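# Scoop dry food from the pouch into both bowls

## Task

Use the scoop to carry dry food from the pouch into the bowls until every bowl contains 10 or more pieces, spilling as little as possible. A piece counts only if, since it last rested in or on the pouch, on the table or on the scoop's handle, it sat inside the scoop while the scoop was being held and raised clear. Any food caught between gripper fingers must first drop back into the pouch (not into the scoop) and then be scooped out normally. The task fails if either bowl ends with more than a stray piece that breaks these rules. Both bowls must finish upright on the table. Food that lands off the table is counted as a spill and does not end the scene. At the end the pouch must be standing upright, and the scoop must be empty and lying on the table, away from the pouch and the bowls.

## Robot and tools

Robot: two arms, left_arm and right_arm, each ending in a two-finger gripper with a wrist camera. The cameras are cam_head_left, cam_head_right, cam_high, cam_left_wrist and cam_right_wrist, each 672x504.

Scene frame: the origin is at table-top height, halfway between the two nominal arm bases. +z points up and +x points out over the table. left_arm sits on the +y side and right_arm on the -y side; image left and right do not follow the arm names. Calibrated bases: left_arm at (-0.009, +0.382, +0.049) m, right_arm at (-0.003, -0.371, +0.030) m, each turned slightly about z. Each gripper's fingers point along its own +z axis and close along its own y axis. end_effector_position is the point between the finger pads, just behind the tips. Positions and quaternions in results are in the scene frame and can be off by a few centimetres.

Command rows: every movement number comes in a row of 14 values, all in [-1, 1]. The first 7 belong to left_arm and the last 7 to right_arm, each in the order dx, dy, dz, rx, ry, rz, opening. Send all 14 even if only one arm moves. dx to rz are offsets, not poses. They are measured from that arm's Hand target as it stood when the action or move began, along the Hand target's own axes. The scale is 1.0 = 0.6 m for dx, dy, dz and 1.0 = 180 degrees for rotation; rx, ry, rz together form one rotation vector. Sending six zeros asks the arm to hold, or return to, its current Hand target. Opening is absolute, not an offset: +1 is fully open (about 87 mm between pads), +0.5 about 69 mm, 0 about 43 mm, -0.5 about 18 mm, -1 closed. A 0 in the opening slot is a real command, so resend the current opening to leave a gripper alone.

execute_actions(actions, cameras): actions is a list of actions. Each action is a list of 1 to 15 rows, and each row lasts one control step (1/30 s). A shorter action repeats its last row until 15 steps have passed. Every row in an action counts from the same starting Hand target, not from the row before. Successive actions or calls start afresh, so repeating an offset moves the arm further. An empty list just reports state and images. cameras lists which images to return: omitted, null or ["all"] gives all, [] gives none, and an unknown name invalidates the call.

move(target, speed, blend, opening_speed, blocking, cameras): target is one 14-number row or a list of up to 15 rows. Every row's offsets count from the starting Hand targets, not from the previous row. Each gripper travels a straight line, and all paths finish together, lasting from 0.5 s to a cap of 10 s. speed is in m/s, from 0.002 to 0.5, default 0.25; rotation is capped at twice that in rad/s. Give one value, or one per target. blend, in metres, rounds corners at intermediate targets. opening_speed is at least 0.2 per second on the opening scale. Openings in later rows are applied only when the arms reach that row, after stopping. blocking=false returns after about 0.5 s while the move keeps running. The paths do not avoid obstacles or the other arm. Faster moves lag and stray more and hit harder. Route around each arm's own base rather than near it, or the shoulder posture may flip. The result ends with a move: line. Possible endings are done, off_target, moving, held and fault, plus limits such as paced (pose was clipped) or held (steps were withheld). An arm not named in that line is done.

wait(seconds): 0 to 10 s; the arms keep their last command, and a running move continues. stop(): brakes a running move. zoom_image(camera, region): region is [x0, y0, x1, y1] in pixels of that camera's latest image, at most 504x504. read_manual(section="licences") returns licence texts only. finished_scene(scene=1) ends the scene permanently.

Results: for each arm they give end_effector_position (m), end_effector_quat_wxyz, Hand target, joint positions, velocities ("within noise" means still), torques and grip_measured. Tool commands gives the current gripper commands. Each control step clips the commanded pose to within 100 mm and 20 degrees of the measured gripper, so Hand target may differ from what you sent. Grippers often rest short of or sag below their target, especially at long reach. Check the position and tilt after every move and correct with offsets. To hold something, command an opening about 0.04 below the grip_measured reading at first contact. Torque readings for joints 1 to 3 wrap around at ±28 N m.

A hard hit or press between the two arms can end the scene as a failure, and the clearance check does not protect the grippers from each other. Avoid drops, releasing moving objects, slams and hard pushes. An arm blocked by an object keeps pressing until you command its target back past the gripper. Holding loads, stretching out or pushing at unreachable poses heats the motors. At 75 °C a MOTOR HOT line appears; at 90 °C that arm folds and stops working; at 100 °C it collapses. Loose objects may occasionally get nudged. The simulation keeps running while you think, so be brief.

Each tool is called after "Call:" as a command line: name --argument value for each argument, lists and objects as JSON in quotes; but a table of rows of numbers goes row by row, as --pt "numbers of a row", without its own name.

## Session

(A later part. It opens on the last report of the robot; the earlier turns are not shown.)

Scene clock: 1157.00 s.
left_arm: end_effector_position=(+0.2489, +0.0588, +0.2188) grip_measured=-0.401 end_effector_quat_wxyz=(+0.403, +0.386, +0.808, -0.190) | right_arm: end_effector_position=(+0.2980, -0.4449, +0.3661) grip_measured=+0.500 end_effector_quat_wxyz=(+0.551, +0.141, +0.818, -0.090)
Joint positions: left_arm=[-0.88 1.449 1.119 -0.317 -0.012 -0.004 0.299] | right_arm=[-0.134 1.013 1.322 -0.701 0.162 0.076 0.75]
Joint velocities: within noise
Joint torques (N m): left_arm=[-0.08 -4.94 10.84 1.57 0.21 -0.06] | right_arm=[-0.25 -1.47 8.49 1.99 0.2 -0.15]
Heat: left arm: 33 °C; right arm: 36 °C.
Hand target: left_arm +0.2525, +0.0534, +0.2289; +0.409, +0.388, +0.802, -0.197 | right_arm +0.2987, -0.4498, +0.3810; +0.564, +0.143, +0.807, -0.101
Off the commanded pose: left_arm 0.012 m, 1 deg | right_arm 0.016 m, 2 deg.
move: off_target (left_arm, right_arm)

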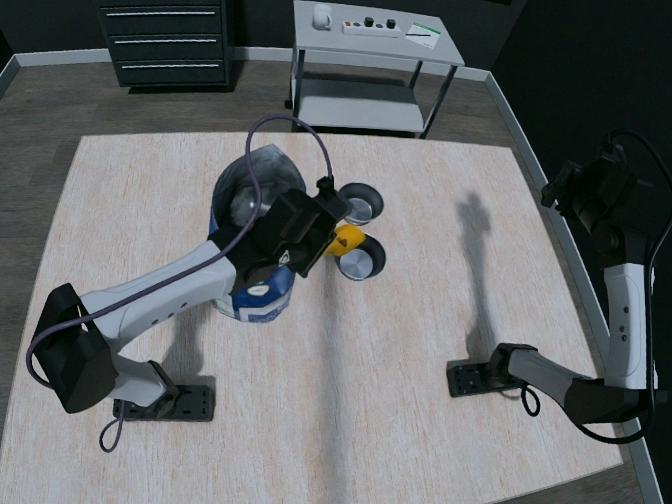

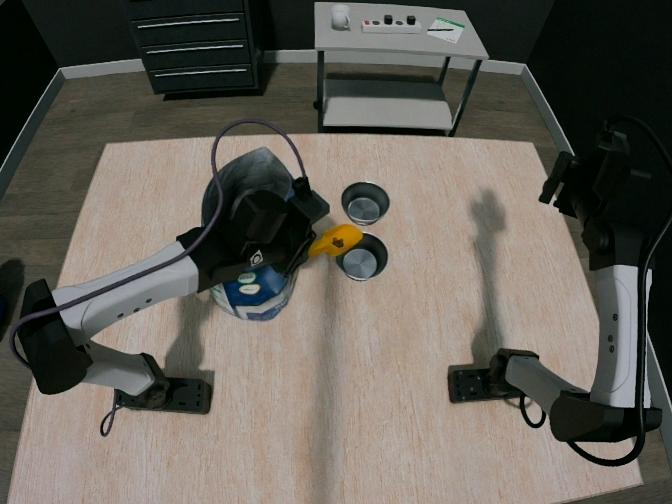

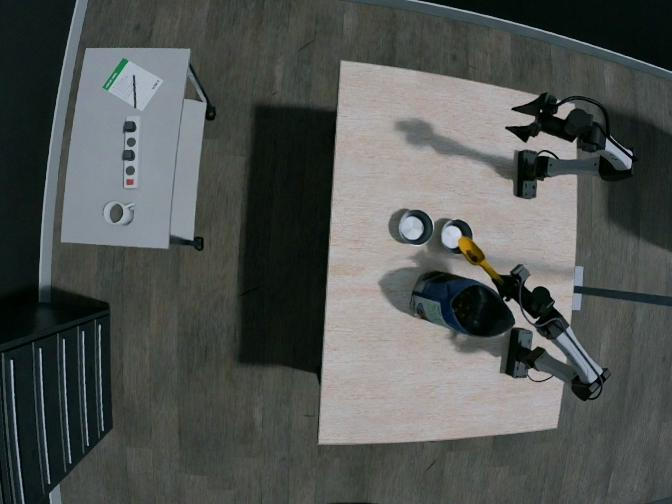

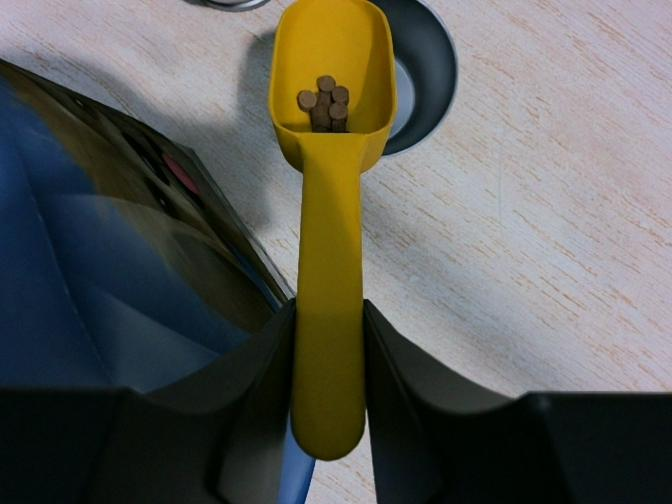

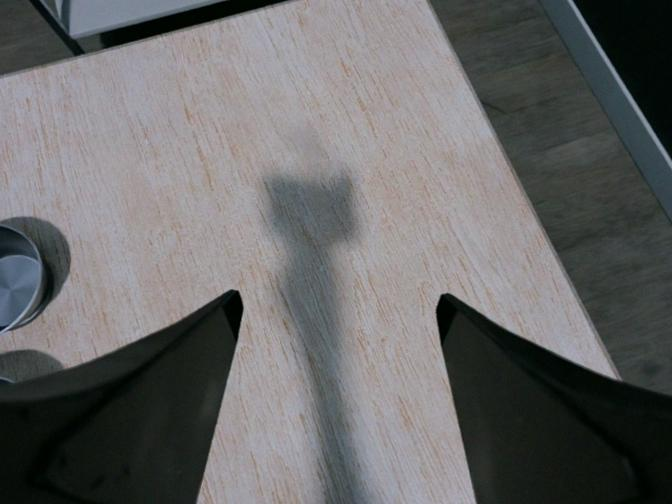

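Call:
move --target '[0.0404,0,0.0294,0,0,0,-0.7,0,0,0,0,0,0,0.5]' --speed 0.1

Call:
zoom_image --camera "cam_head_left" --region '[280, 150, 440, 310]'

Call:
zoom_image --camera "cam_high" --region '[390, 190, 510, 290]'

Scene clock: 1195.87 s.
left_arm: end_effector_position=(+0.2515, +0.0553, +0.2018) grip_measured=-0.401 end_effector_quat_wxyz=(+0.408, +0.385, +0.805, -0.193) | right_arm: end_effector_position=(+0.2980, -0.4449, +0.3661) grip_measured=+0.500 end_effector_quat_wxyz=(+0.551, +0.141, +0.818, -0.090)
Joint positions: left_arm=[-0.88 1.467 1.059 -0.226 -0.011 -0.004 0.299] | right_arm=[-0.134 1.013 1.322 -0.701 0.162 0.076 0.75]
Joint velocities: within noise
Joint torques (N m): left_arm=[-0.06 -5.29 6.79 1.87 0.2 -0.06] | right_arm=[-0.23 -1.54 8.53 2 0.19 -0.14]
Heat: left arm: 36 °C; right arm: 34 °C.
Hand target: left_arm +0.2526, +0.0534, +0.1988; +0.409, +0.388, +0.802, -0.197 | right_arm +0.2987, -0.4498, +0.3810; +0.564, +0.143, +0.807, -0.101
Off the commanded pose: left_arm 0.004 m, 1 deg | right_arm 0.016 m, 2 deg.
move: off_target (right_arm)

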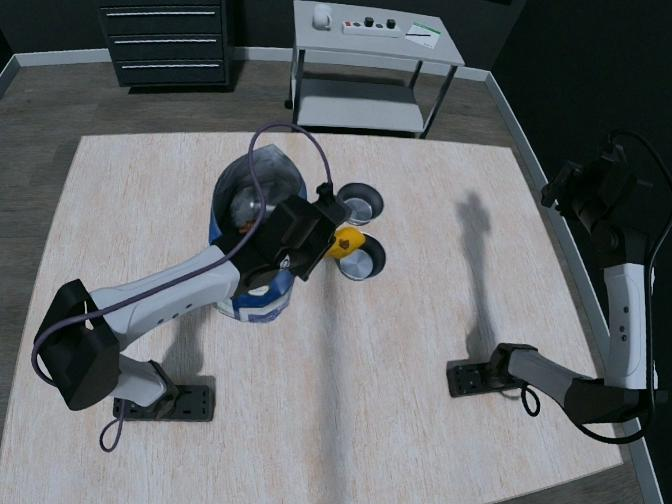

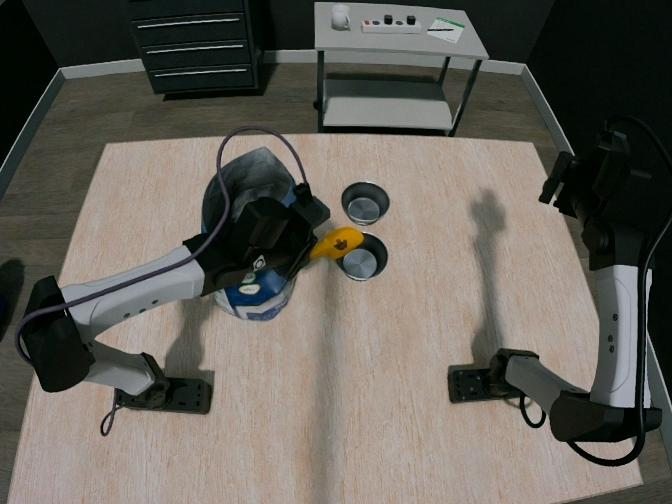

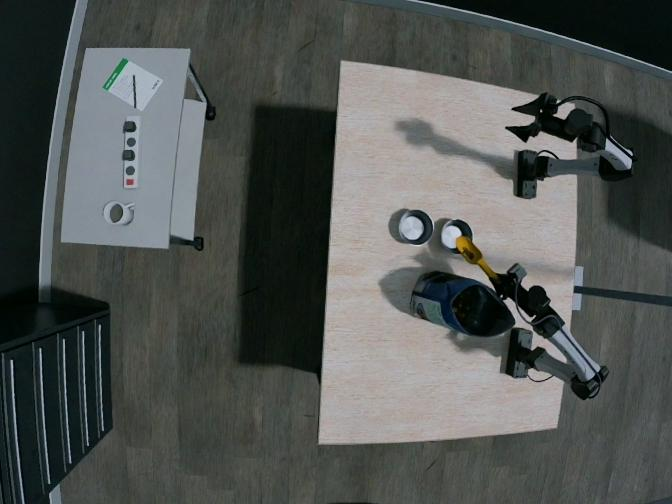

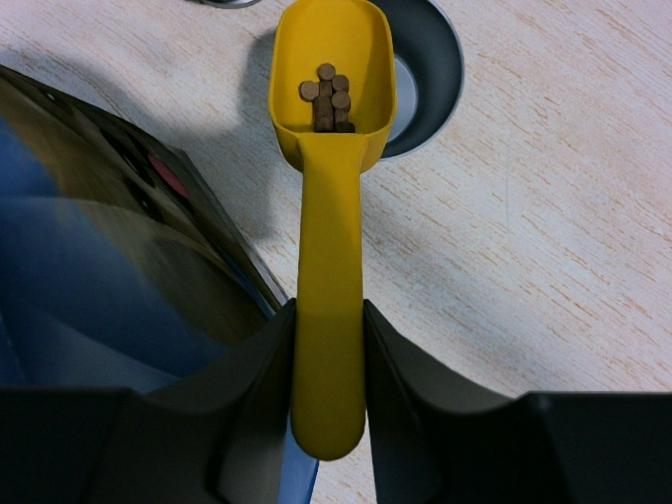

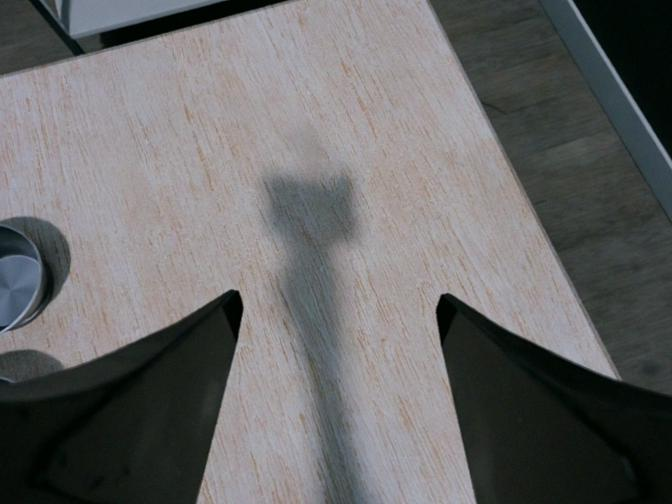

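Scaled by 3.150.

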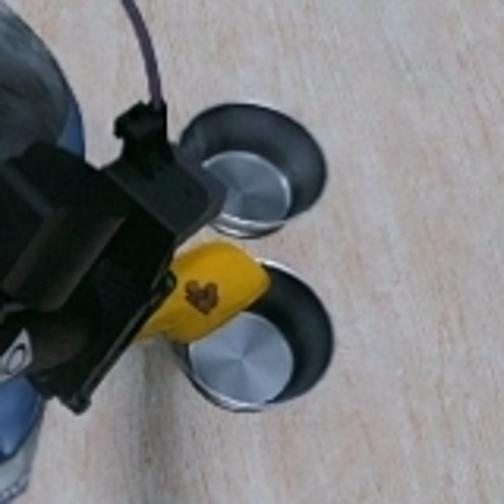

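Scaled by 4.200.

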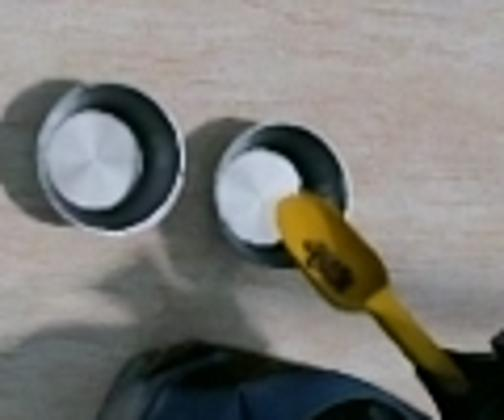

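Call:
move --target '[0.0005,-0.0345,-0.0318,0.0113,0.1056,0.0115,-0.7,0,0,0,0,0,0,0.5]' --speed 0.1

Call:
zoom_image --camera "cam_head_left" --region '[280, 150, 440, 310]'

Call:
zoom_image --camera "cam_high" --region '[390, 190, 510, 290]'

Scene clock: 1212.33 s.
left_arm: end_effector_position=(+0.2260, +0.0605, +0.2019) grip_measured=-0.401 end_effector_quat_wxyz=(+0.262, +0.432, +0.853, -0.129) | right_arm: end_effector_position=(+0.2980, -0.4449, +0.3661) grip_measured=+0.500 end_effector_quat_wxyz=(+0.551, +0.141, +0.818, -0.090)
Joint positions: left_arm=[-0.921 1.65 1.434 -0.761 -0.011 -0.004 0.299] | right_arm=[-0.134 1.013 1.322 -0.701 0.162 0.076 0.75]
Joint velocities: within noise
Joint torques (N m): left_arm=[-0.8 -6.3 10.43 1.18 0.18 -0.07] | right_arm=[-0.25 -1.51 8.49 2 0.2 -0.18]
Heat: left arm: 35 °C; right arm: 33 °C.
Hand target: left_arm +0.2266, +0.0527, +0.2097; +0.267, +0.436, +0.848, -0.137 | right_arm +0.2987, -0.4498, +0.3810; +0.564, +0.143, +0.807, -0.101
Off the commanded pose: left_arm 0.011 m, 1 deg | right_arm 0.016 m, 2 deg.
move: off_target (left_arm, right_arm)

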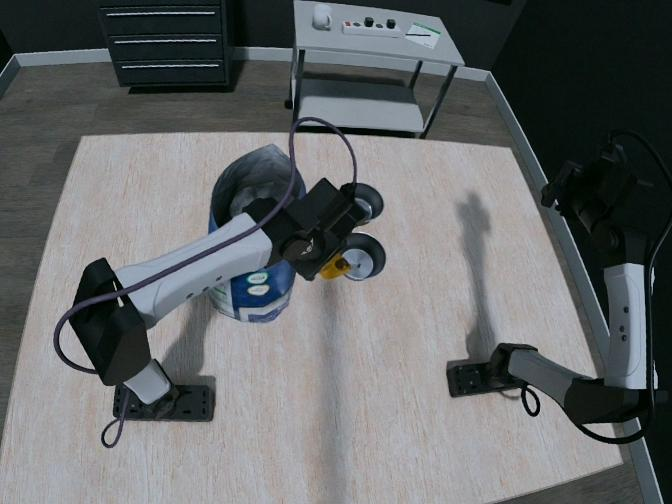

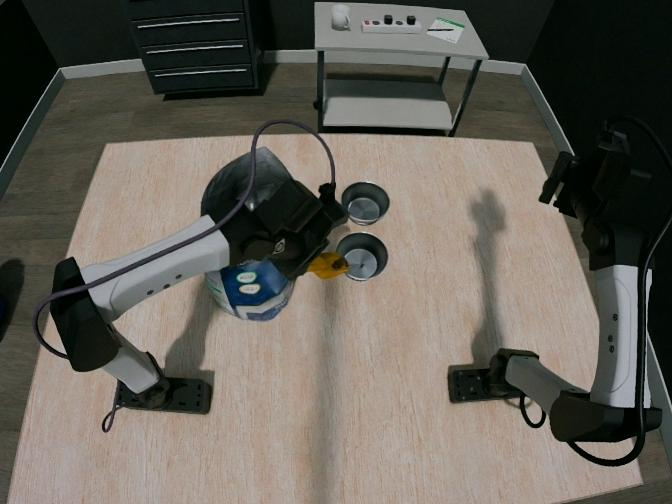

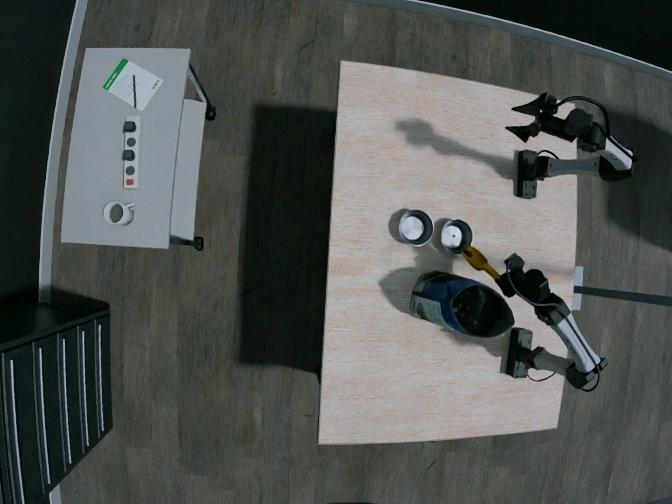

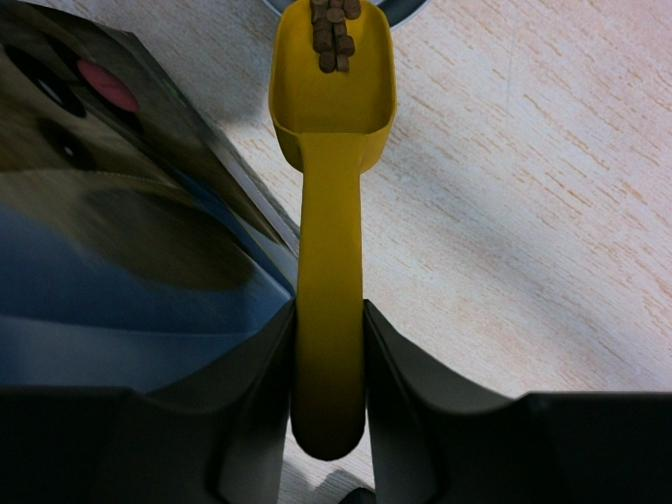

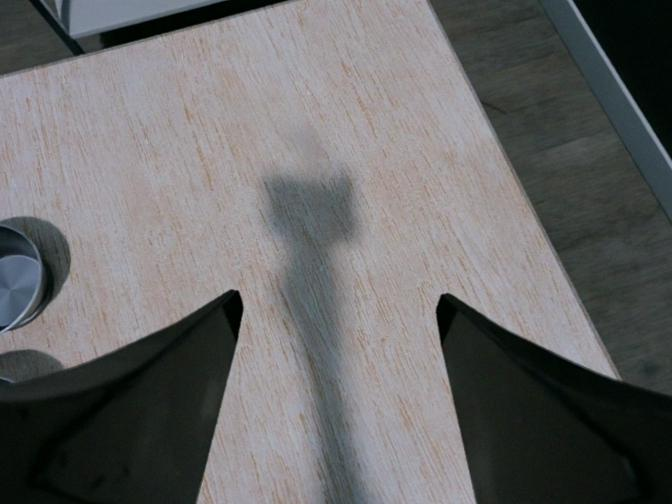

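Scaled by 3.150.

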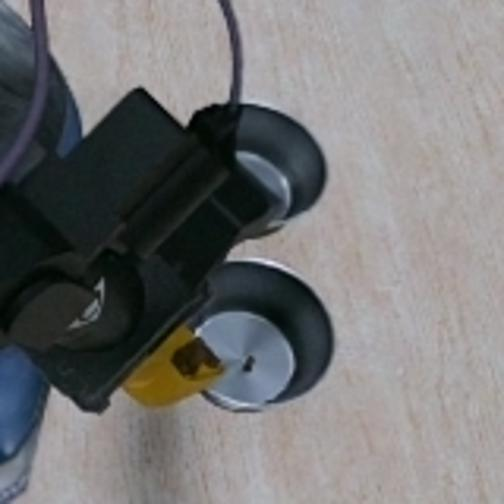

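Scaled by 4.200.

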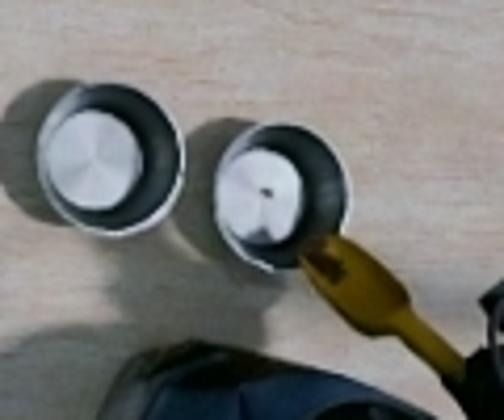

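Call:
move --pt "-0.0478 0 0.0335 0 0 0 -0.7 0 0 0 0 0 0 0.5" --pt "-0.0894 0 0.0322 0 0.111 0 -0.7 0 0 0 0 0 0 0.5" --speed 0.12 --blend 0.005

Call:
zoom_image --camera "cam_head_left" --region '[280, 150, 440, 310]'

Call:
zoom_image --camera "cam_high" --region '[390, 190, 510, 290]'

Scene clock: 1221.53 s.
left_arm: end_effector_position=(+0.2611, +0.0120, +0.2226) grip_measured=-0.401 end_effector_quat_wxyz=(+0.132, +0.447, +0.882, -0.062) | right_arm: end_effector_position=(+0.2980, -0.4449, +0.3661) grip_measured=+0.500 end_effector_quat_wxyz=(+0.551, +0.141, +0.818, -0.090)
Joint positions: left_arm=[-0.921 2.349 2.616 -1.545 -0.011 -0.004 0.299] | right_arm=[-0.134 1.013 1.322 -0.701 0.162 0.076 0.75]
Joint velocities: within noise
Joint torques (N m): left_arm=[-0.81 -10.48 8.68 0.71 0.17 -0.08] | right_arm=[-0.18 -1.54 8.49 2 0.19 -0.17]
Heat: left arm: 35 °C; right arm: 33 °C.
Hand target: left_arm +0.2586, +0.0079, +0.2248; +0.116, +0.454, +0.882, -0.059 | right_arm +0.2987, -0.4498, +0.3810; +0.564, +0.143, +0.807, -0.101
Off the commanded pose: left_arm 0.005 m, 2 deg | right_arm 0.016 m, 2 deg.
joint sent to its limit (left arm) — joint 4 (wrist pitch), lower limit. The joint targets still meet the commanded pose.
move: off_target (right_arm)

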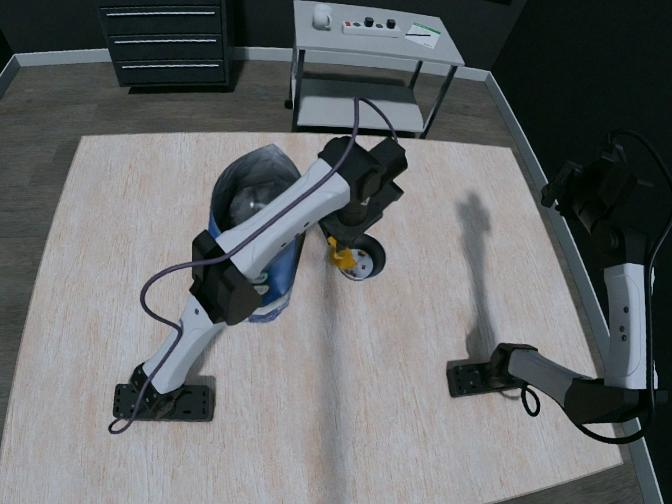

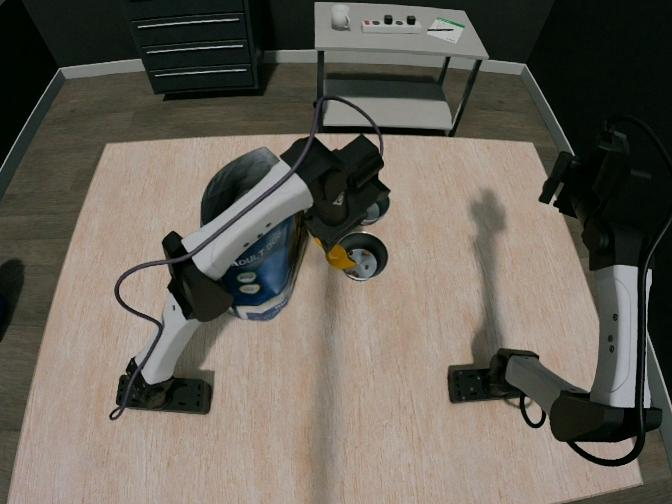

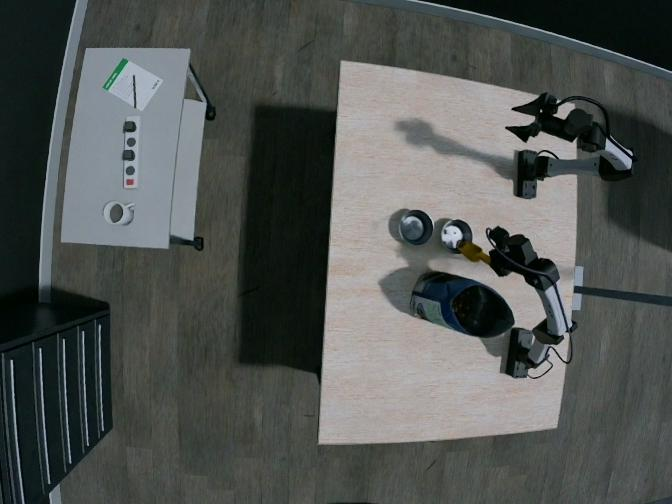

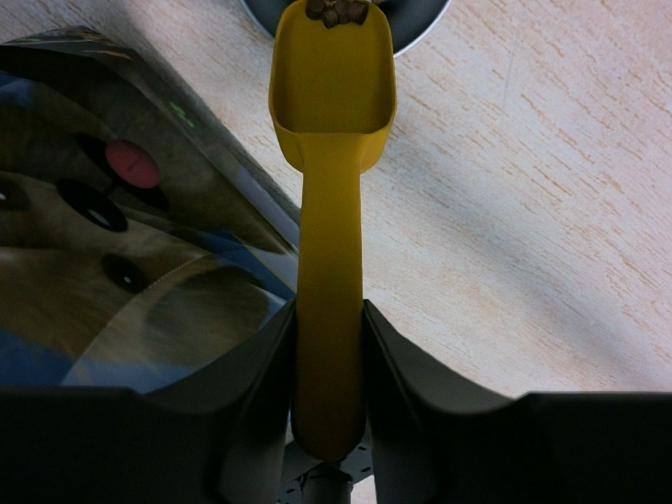

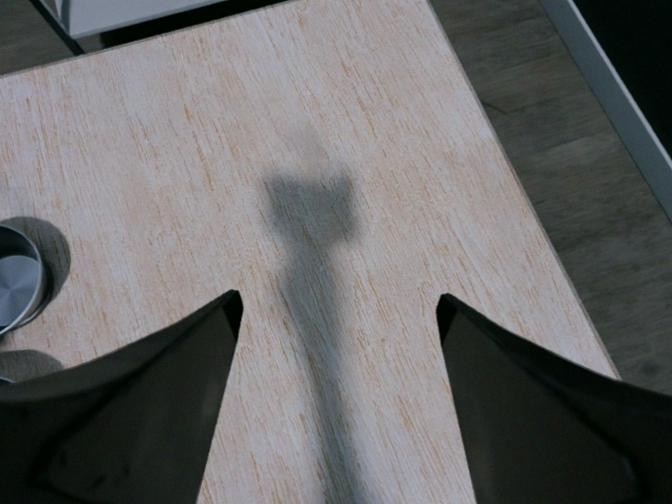

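Scaled by 3.150.

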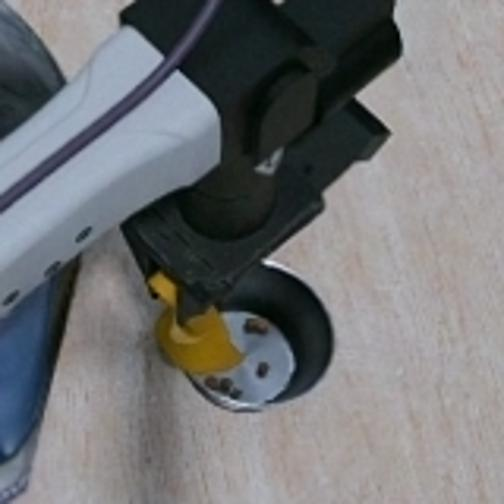

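Scaled by 4.200.

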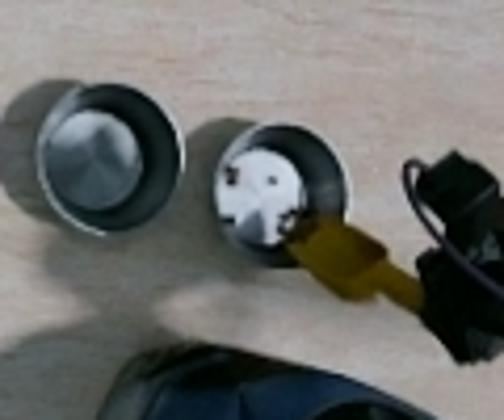

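Call:
move --target '[-0.0053,0,0.0445,0,0.05,0,-0.7,0,0,0,0,0,0,0.5]' --speed 0.15

Call:
zoom_image --camera "cam_head_left" --region '[280, 150, 440, 310]'

Call:
zoom_image --camera "cam_high" --region '[390, 190, 510, 290]'

Scene clock: 1228.27 s.
left_arm: end_effector_position=(+0.2666, +0.0045, +0.1981) grip_measured=-0.401 end_effector_quat_wxyz=(+0.116, +0.448, +0.885, -0.053) | right_arm: end_effector_position=(+0.2980, -0.4449, +0.3661) grip_measured=+0.500 end_effector_quat_wxyz=(+0.551, +0.141, +0.818, -0.090)
Joint positions: left_arm=[-0.921 2.429 2.661 -1.547 -0.011 -0.004 0.299] | right_arm=[-0.134 1.013 1.322 -0.701 0.162 0.076 0.75]
Joint velocities: within noise
Joint torques (N m): left_arm=[-0.81 -10.96 8.72 0.65 0.16 -0.08] | right_arm=[-0.27 -1.58 8.47 2 0.2 -0.16]
Heat: left arm: 36 °C; right arm: 33 °C.
Hand target: left_arm +0.2644, -0.0001, +0.1998; +0.047, +0.457, +0.888, -0.023 | right_arm +0.2987, -0.4498, +0.3810; +0.564, +0.143, +0.807, -0.101
Off the commanded pose: left_arm 0.005 m, 9 deg | right_arm 0.016 m, 2 deg.
joint sent to its limit (left arm) — joint 4 (wrist pitch), lower limit. The joint targets are off in orientation, not in position.
move: off_target (left_arm, right_arm)

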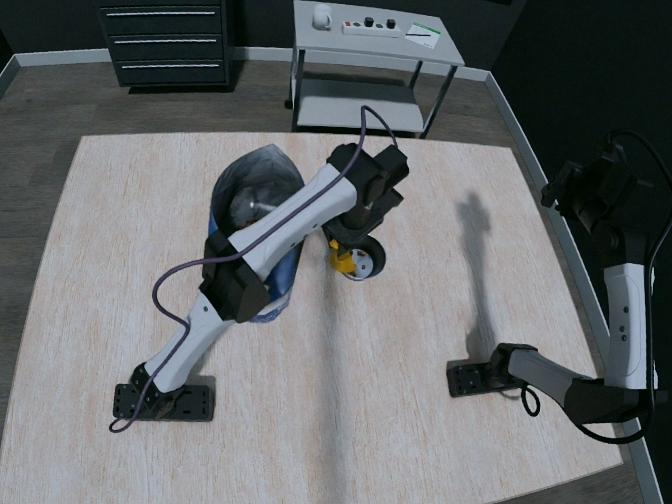

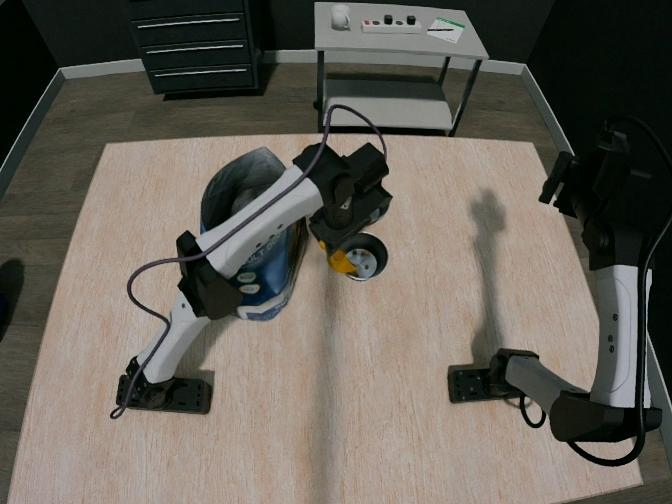

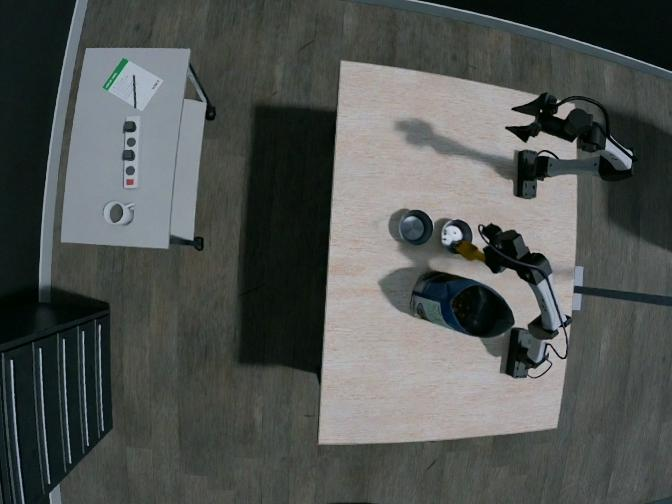

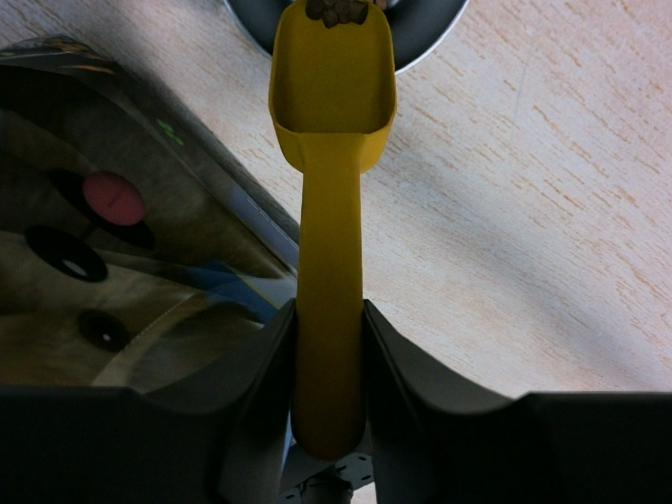

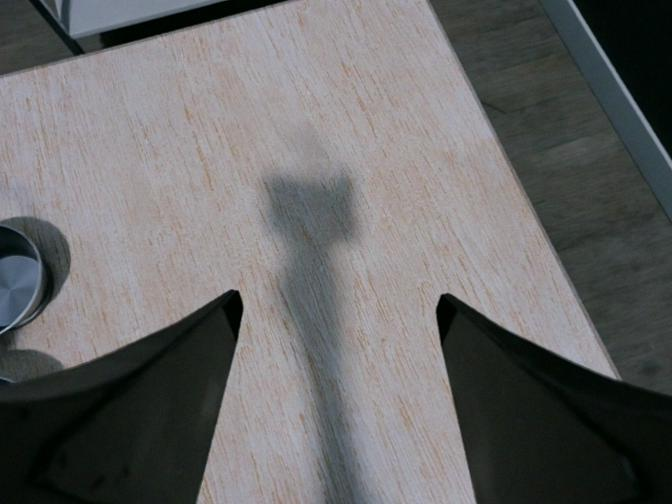

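Scaled by 3.150.

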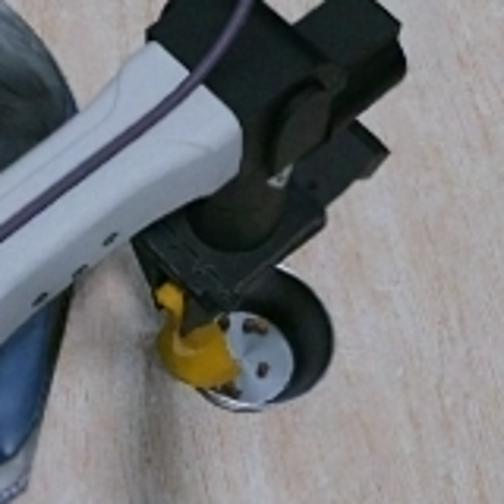

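Scaled by 4.200.

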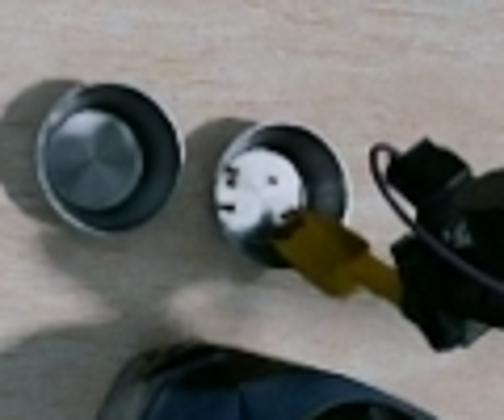

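Call:
move --pt "-0.0 0 -0.03 0 -0.1 0 -0.7 0 0 0 0 0 0 0.5" --pt "0 0 0 0 -0.04 0 -0.7 0 0 0 0 0 0 0.5" --pt "0 0 -0.03 0 -0.1 0 -0.7 0 0 0 0 0 0 0.5" --pt "0 0 0 0 -0.04 0 -0.7 0 0 0 0 0 0 0.5" --speed 0.4 --blend 0.001

Call:
zoom_image --camera "cam_head_right" --region '[280, 150, 440, 310]'

Call:
zoom_image --camera "cam_left_wrist" --region '[200, 0, 480, 200]'

Scene clock: 1236.13 s.
left_arm: end_effector_position=(+0.2672, +0.0036, +0.1951) grip_measured=-0.401 end_effector_quat_wxyz=(+0.114, +0.449, +0.885, -0.052) | right_arm: end_effector_position=(+0.2979, -0.4449, +0.3660) grip_measured=+0.500 end_effector_quat_wxyz=(+0.551, +0.141, +0.818, -0.090)
Joint positions: left_arm=[-0.921 2.437 2.662 -1.545 -0.011 -0.004 0.299] | right_arm=[-0.134 1.013 1.322 -0.702 0.162 0.075 0.75]
Joint velocities: within noise
Joint torques (N m): left_arm=[-0.81 -11.56 8.7 0.61 0.17 -0.08] | right_arm=[-0.27 -1.59 8.43 1.98 0.19 -0.15]
Heat: left arm: 36 °C; right arm: 33 °C.
Hand target: left_arm +0.2645, -0.0002, +0.1997; +0.102, +0.454, +0.883, -0.052 | right_arm +0.2986, -0.4498, +0.3809; +0.564, +0.143, +0.807, -0.101
Off the commanded pose: left_arm 0.007 m, 1 deg | right_arm 0.016 m, 2 deg.
joint sent to its limit (left arm) — joint 4 (wrist pitch), lower limit. The joint targets still meet the commanded pose.
move: off_target (right_arm)

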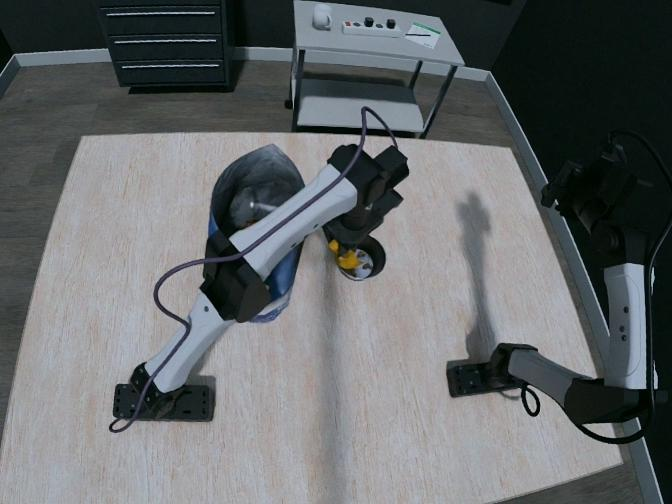

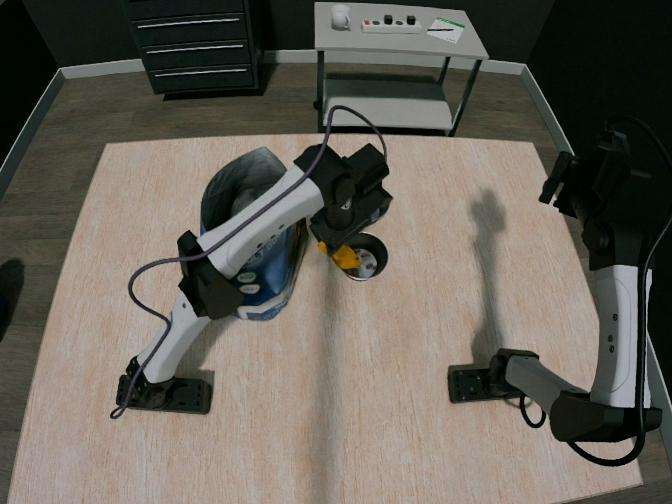

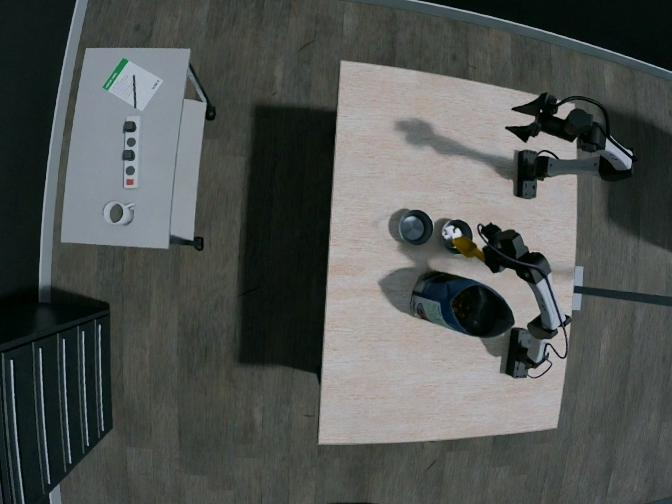

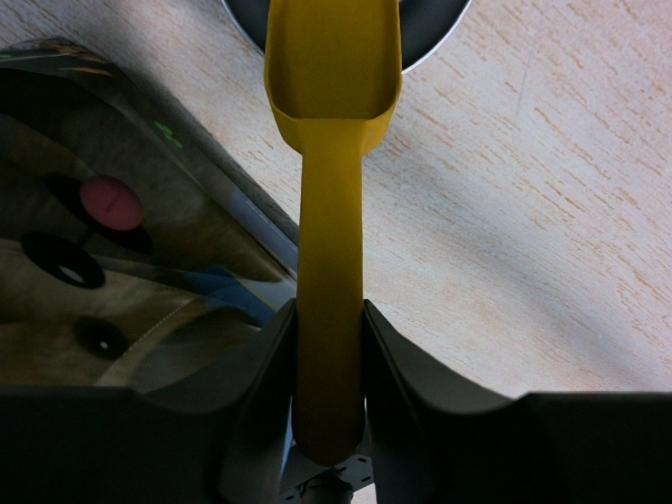

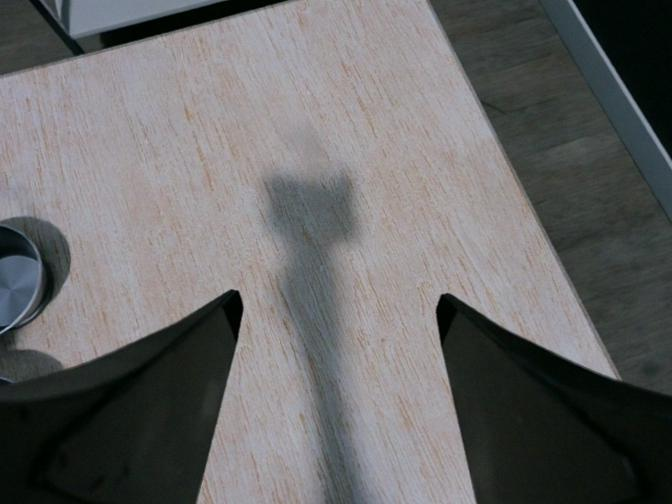

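Scaled by 3.150.

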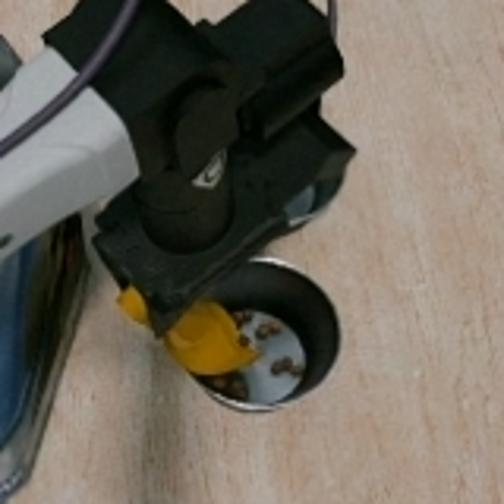

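Scaled by 1.800.

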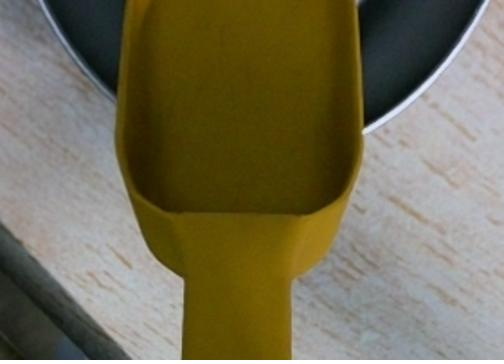

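Call:
move --pt "-0.0323 0 -0.1293 0 -0.0556 0 -0.7 0 0 0 0 0 0 0.5" --pt "0.0243 0 -0.2465 0 -0.139 0 -0.7 0 0 0 0 0 0 0.5" --speed 0.2 --blend 0.01

Call:
zoom_image --camera "cam_head_right" --region '[320, 170, 420, 300]'

Call:
zoom_image --camera "cam_high" --region '[390, 190, 510, 350]'

Scene clock: 1247.80 s.
left_arm: end_effector_position=(+0.2398, +0.0414, +0.3333) grip_measured=-0.401 end_effector_quat_wxyz=(+0.281, +0.429, +0.848, -0.138) | right_arm: end_effector_position=(+0.2979, -0.4449, +0.3660) grip_measured=+0.500 end_effector_quat_wxyz=(+0.551, +0.141, +0.818, -0.090)
Joint positions: left_arm=[-0.921 1.879 2.248 -1.304 -0.011 -0.004 0.299] | right_arm=[-0.134 1.013 1.322 -0.702 0.162 0.075 0.75]
Joint velocities: within noise
Joint torques (N m): left_arm=[-0.84 -9.96 5.35 1.52 0.17 -0.07] | right_arm=[-0.24 -1.61 8.5 1.99 0.21 -0.16]
Heat: left arm: 36 °C; right arm: 33 °C.
Hand target: left_arm +0.2364, +0.0387, +0.3406; +0.291, +0.432, +0.840, -0.149 | right_arm +0.2986, -0.4498, +0.3809; +0.564, +0.143, +0.807, -0.101
Off the commanded pose: left_arm 0.008 m, 2 deg | right_arm 0.016 m, 2 deg.
move: off_target (right_arm)

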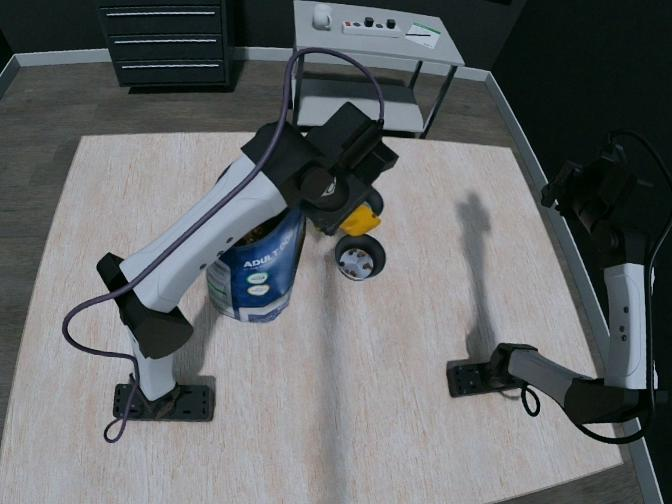

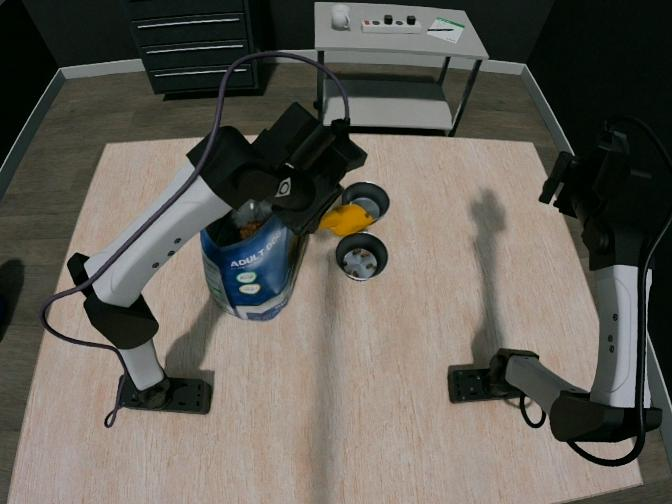

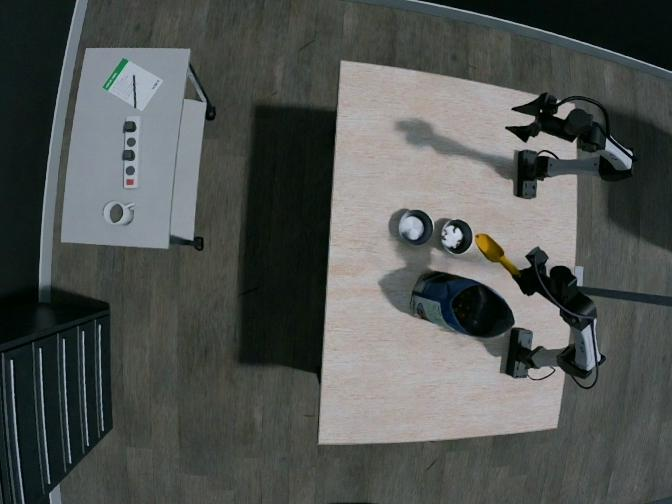

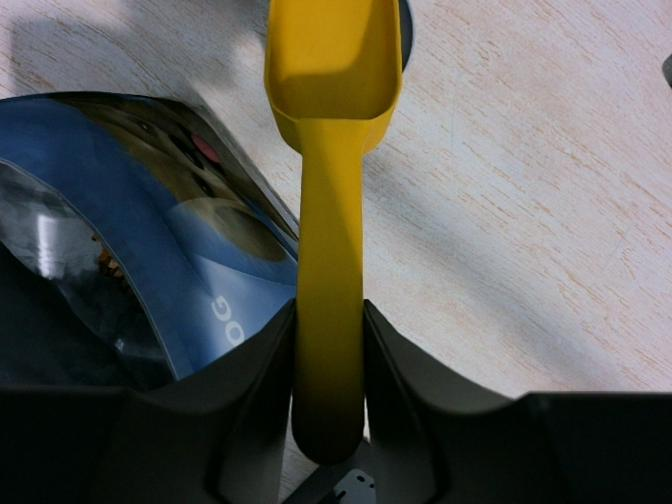

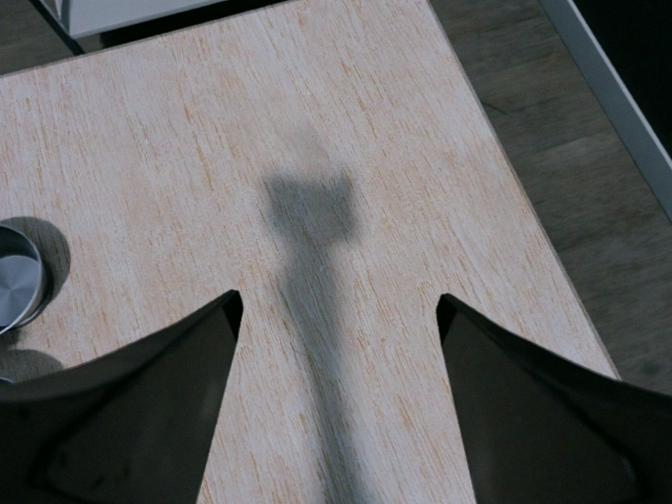

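Scaled by 3.877.

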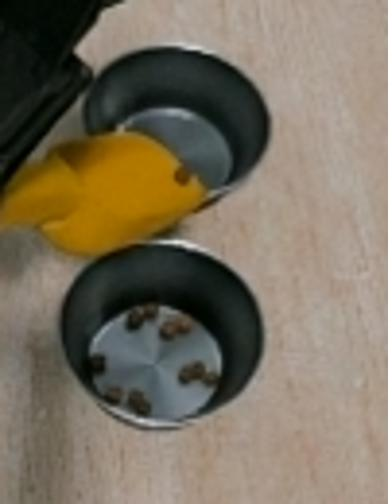

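Scaled by 3.150.

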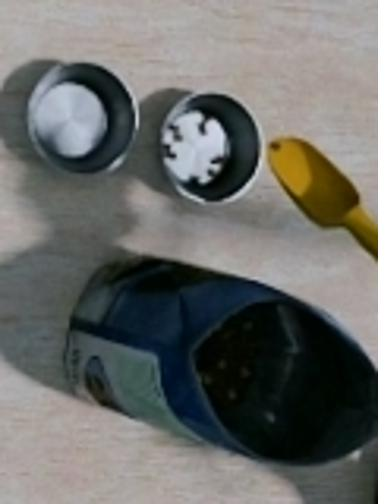

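Call:
zoom_image --camera "cam_head_right" --region '[330, 200, 390, 290]'

Call:
zoom_image --camera "cam_high" --region '[430, 205, 510, 265]'

Call:
zoom_image --camera "cam_head_left" --region '[325, 190, 400, 290]'

Scaled by 5.600.

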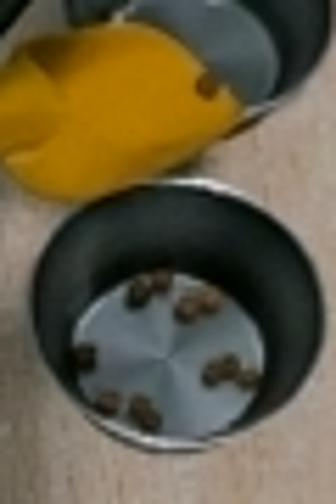

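Scaled by 6.300.

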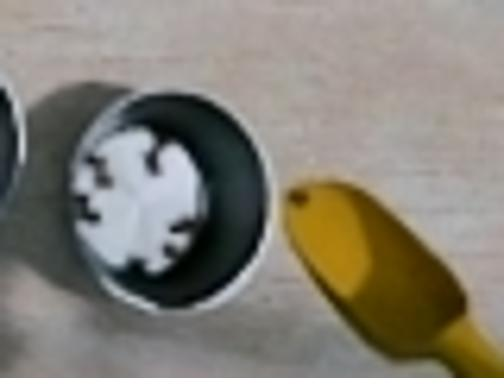

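Scaled by 5.040.

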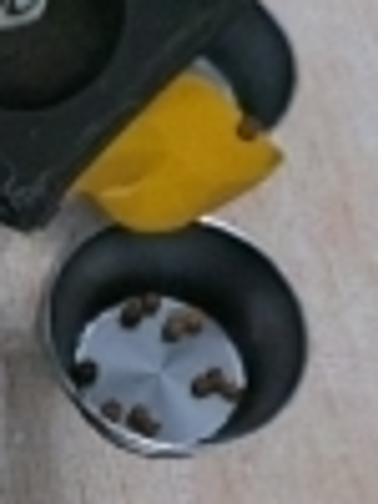

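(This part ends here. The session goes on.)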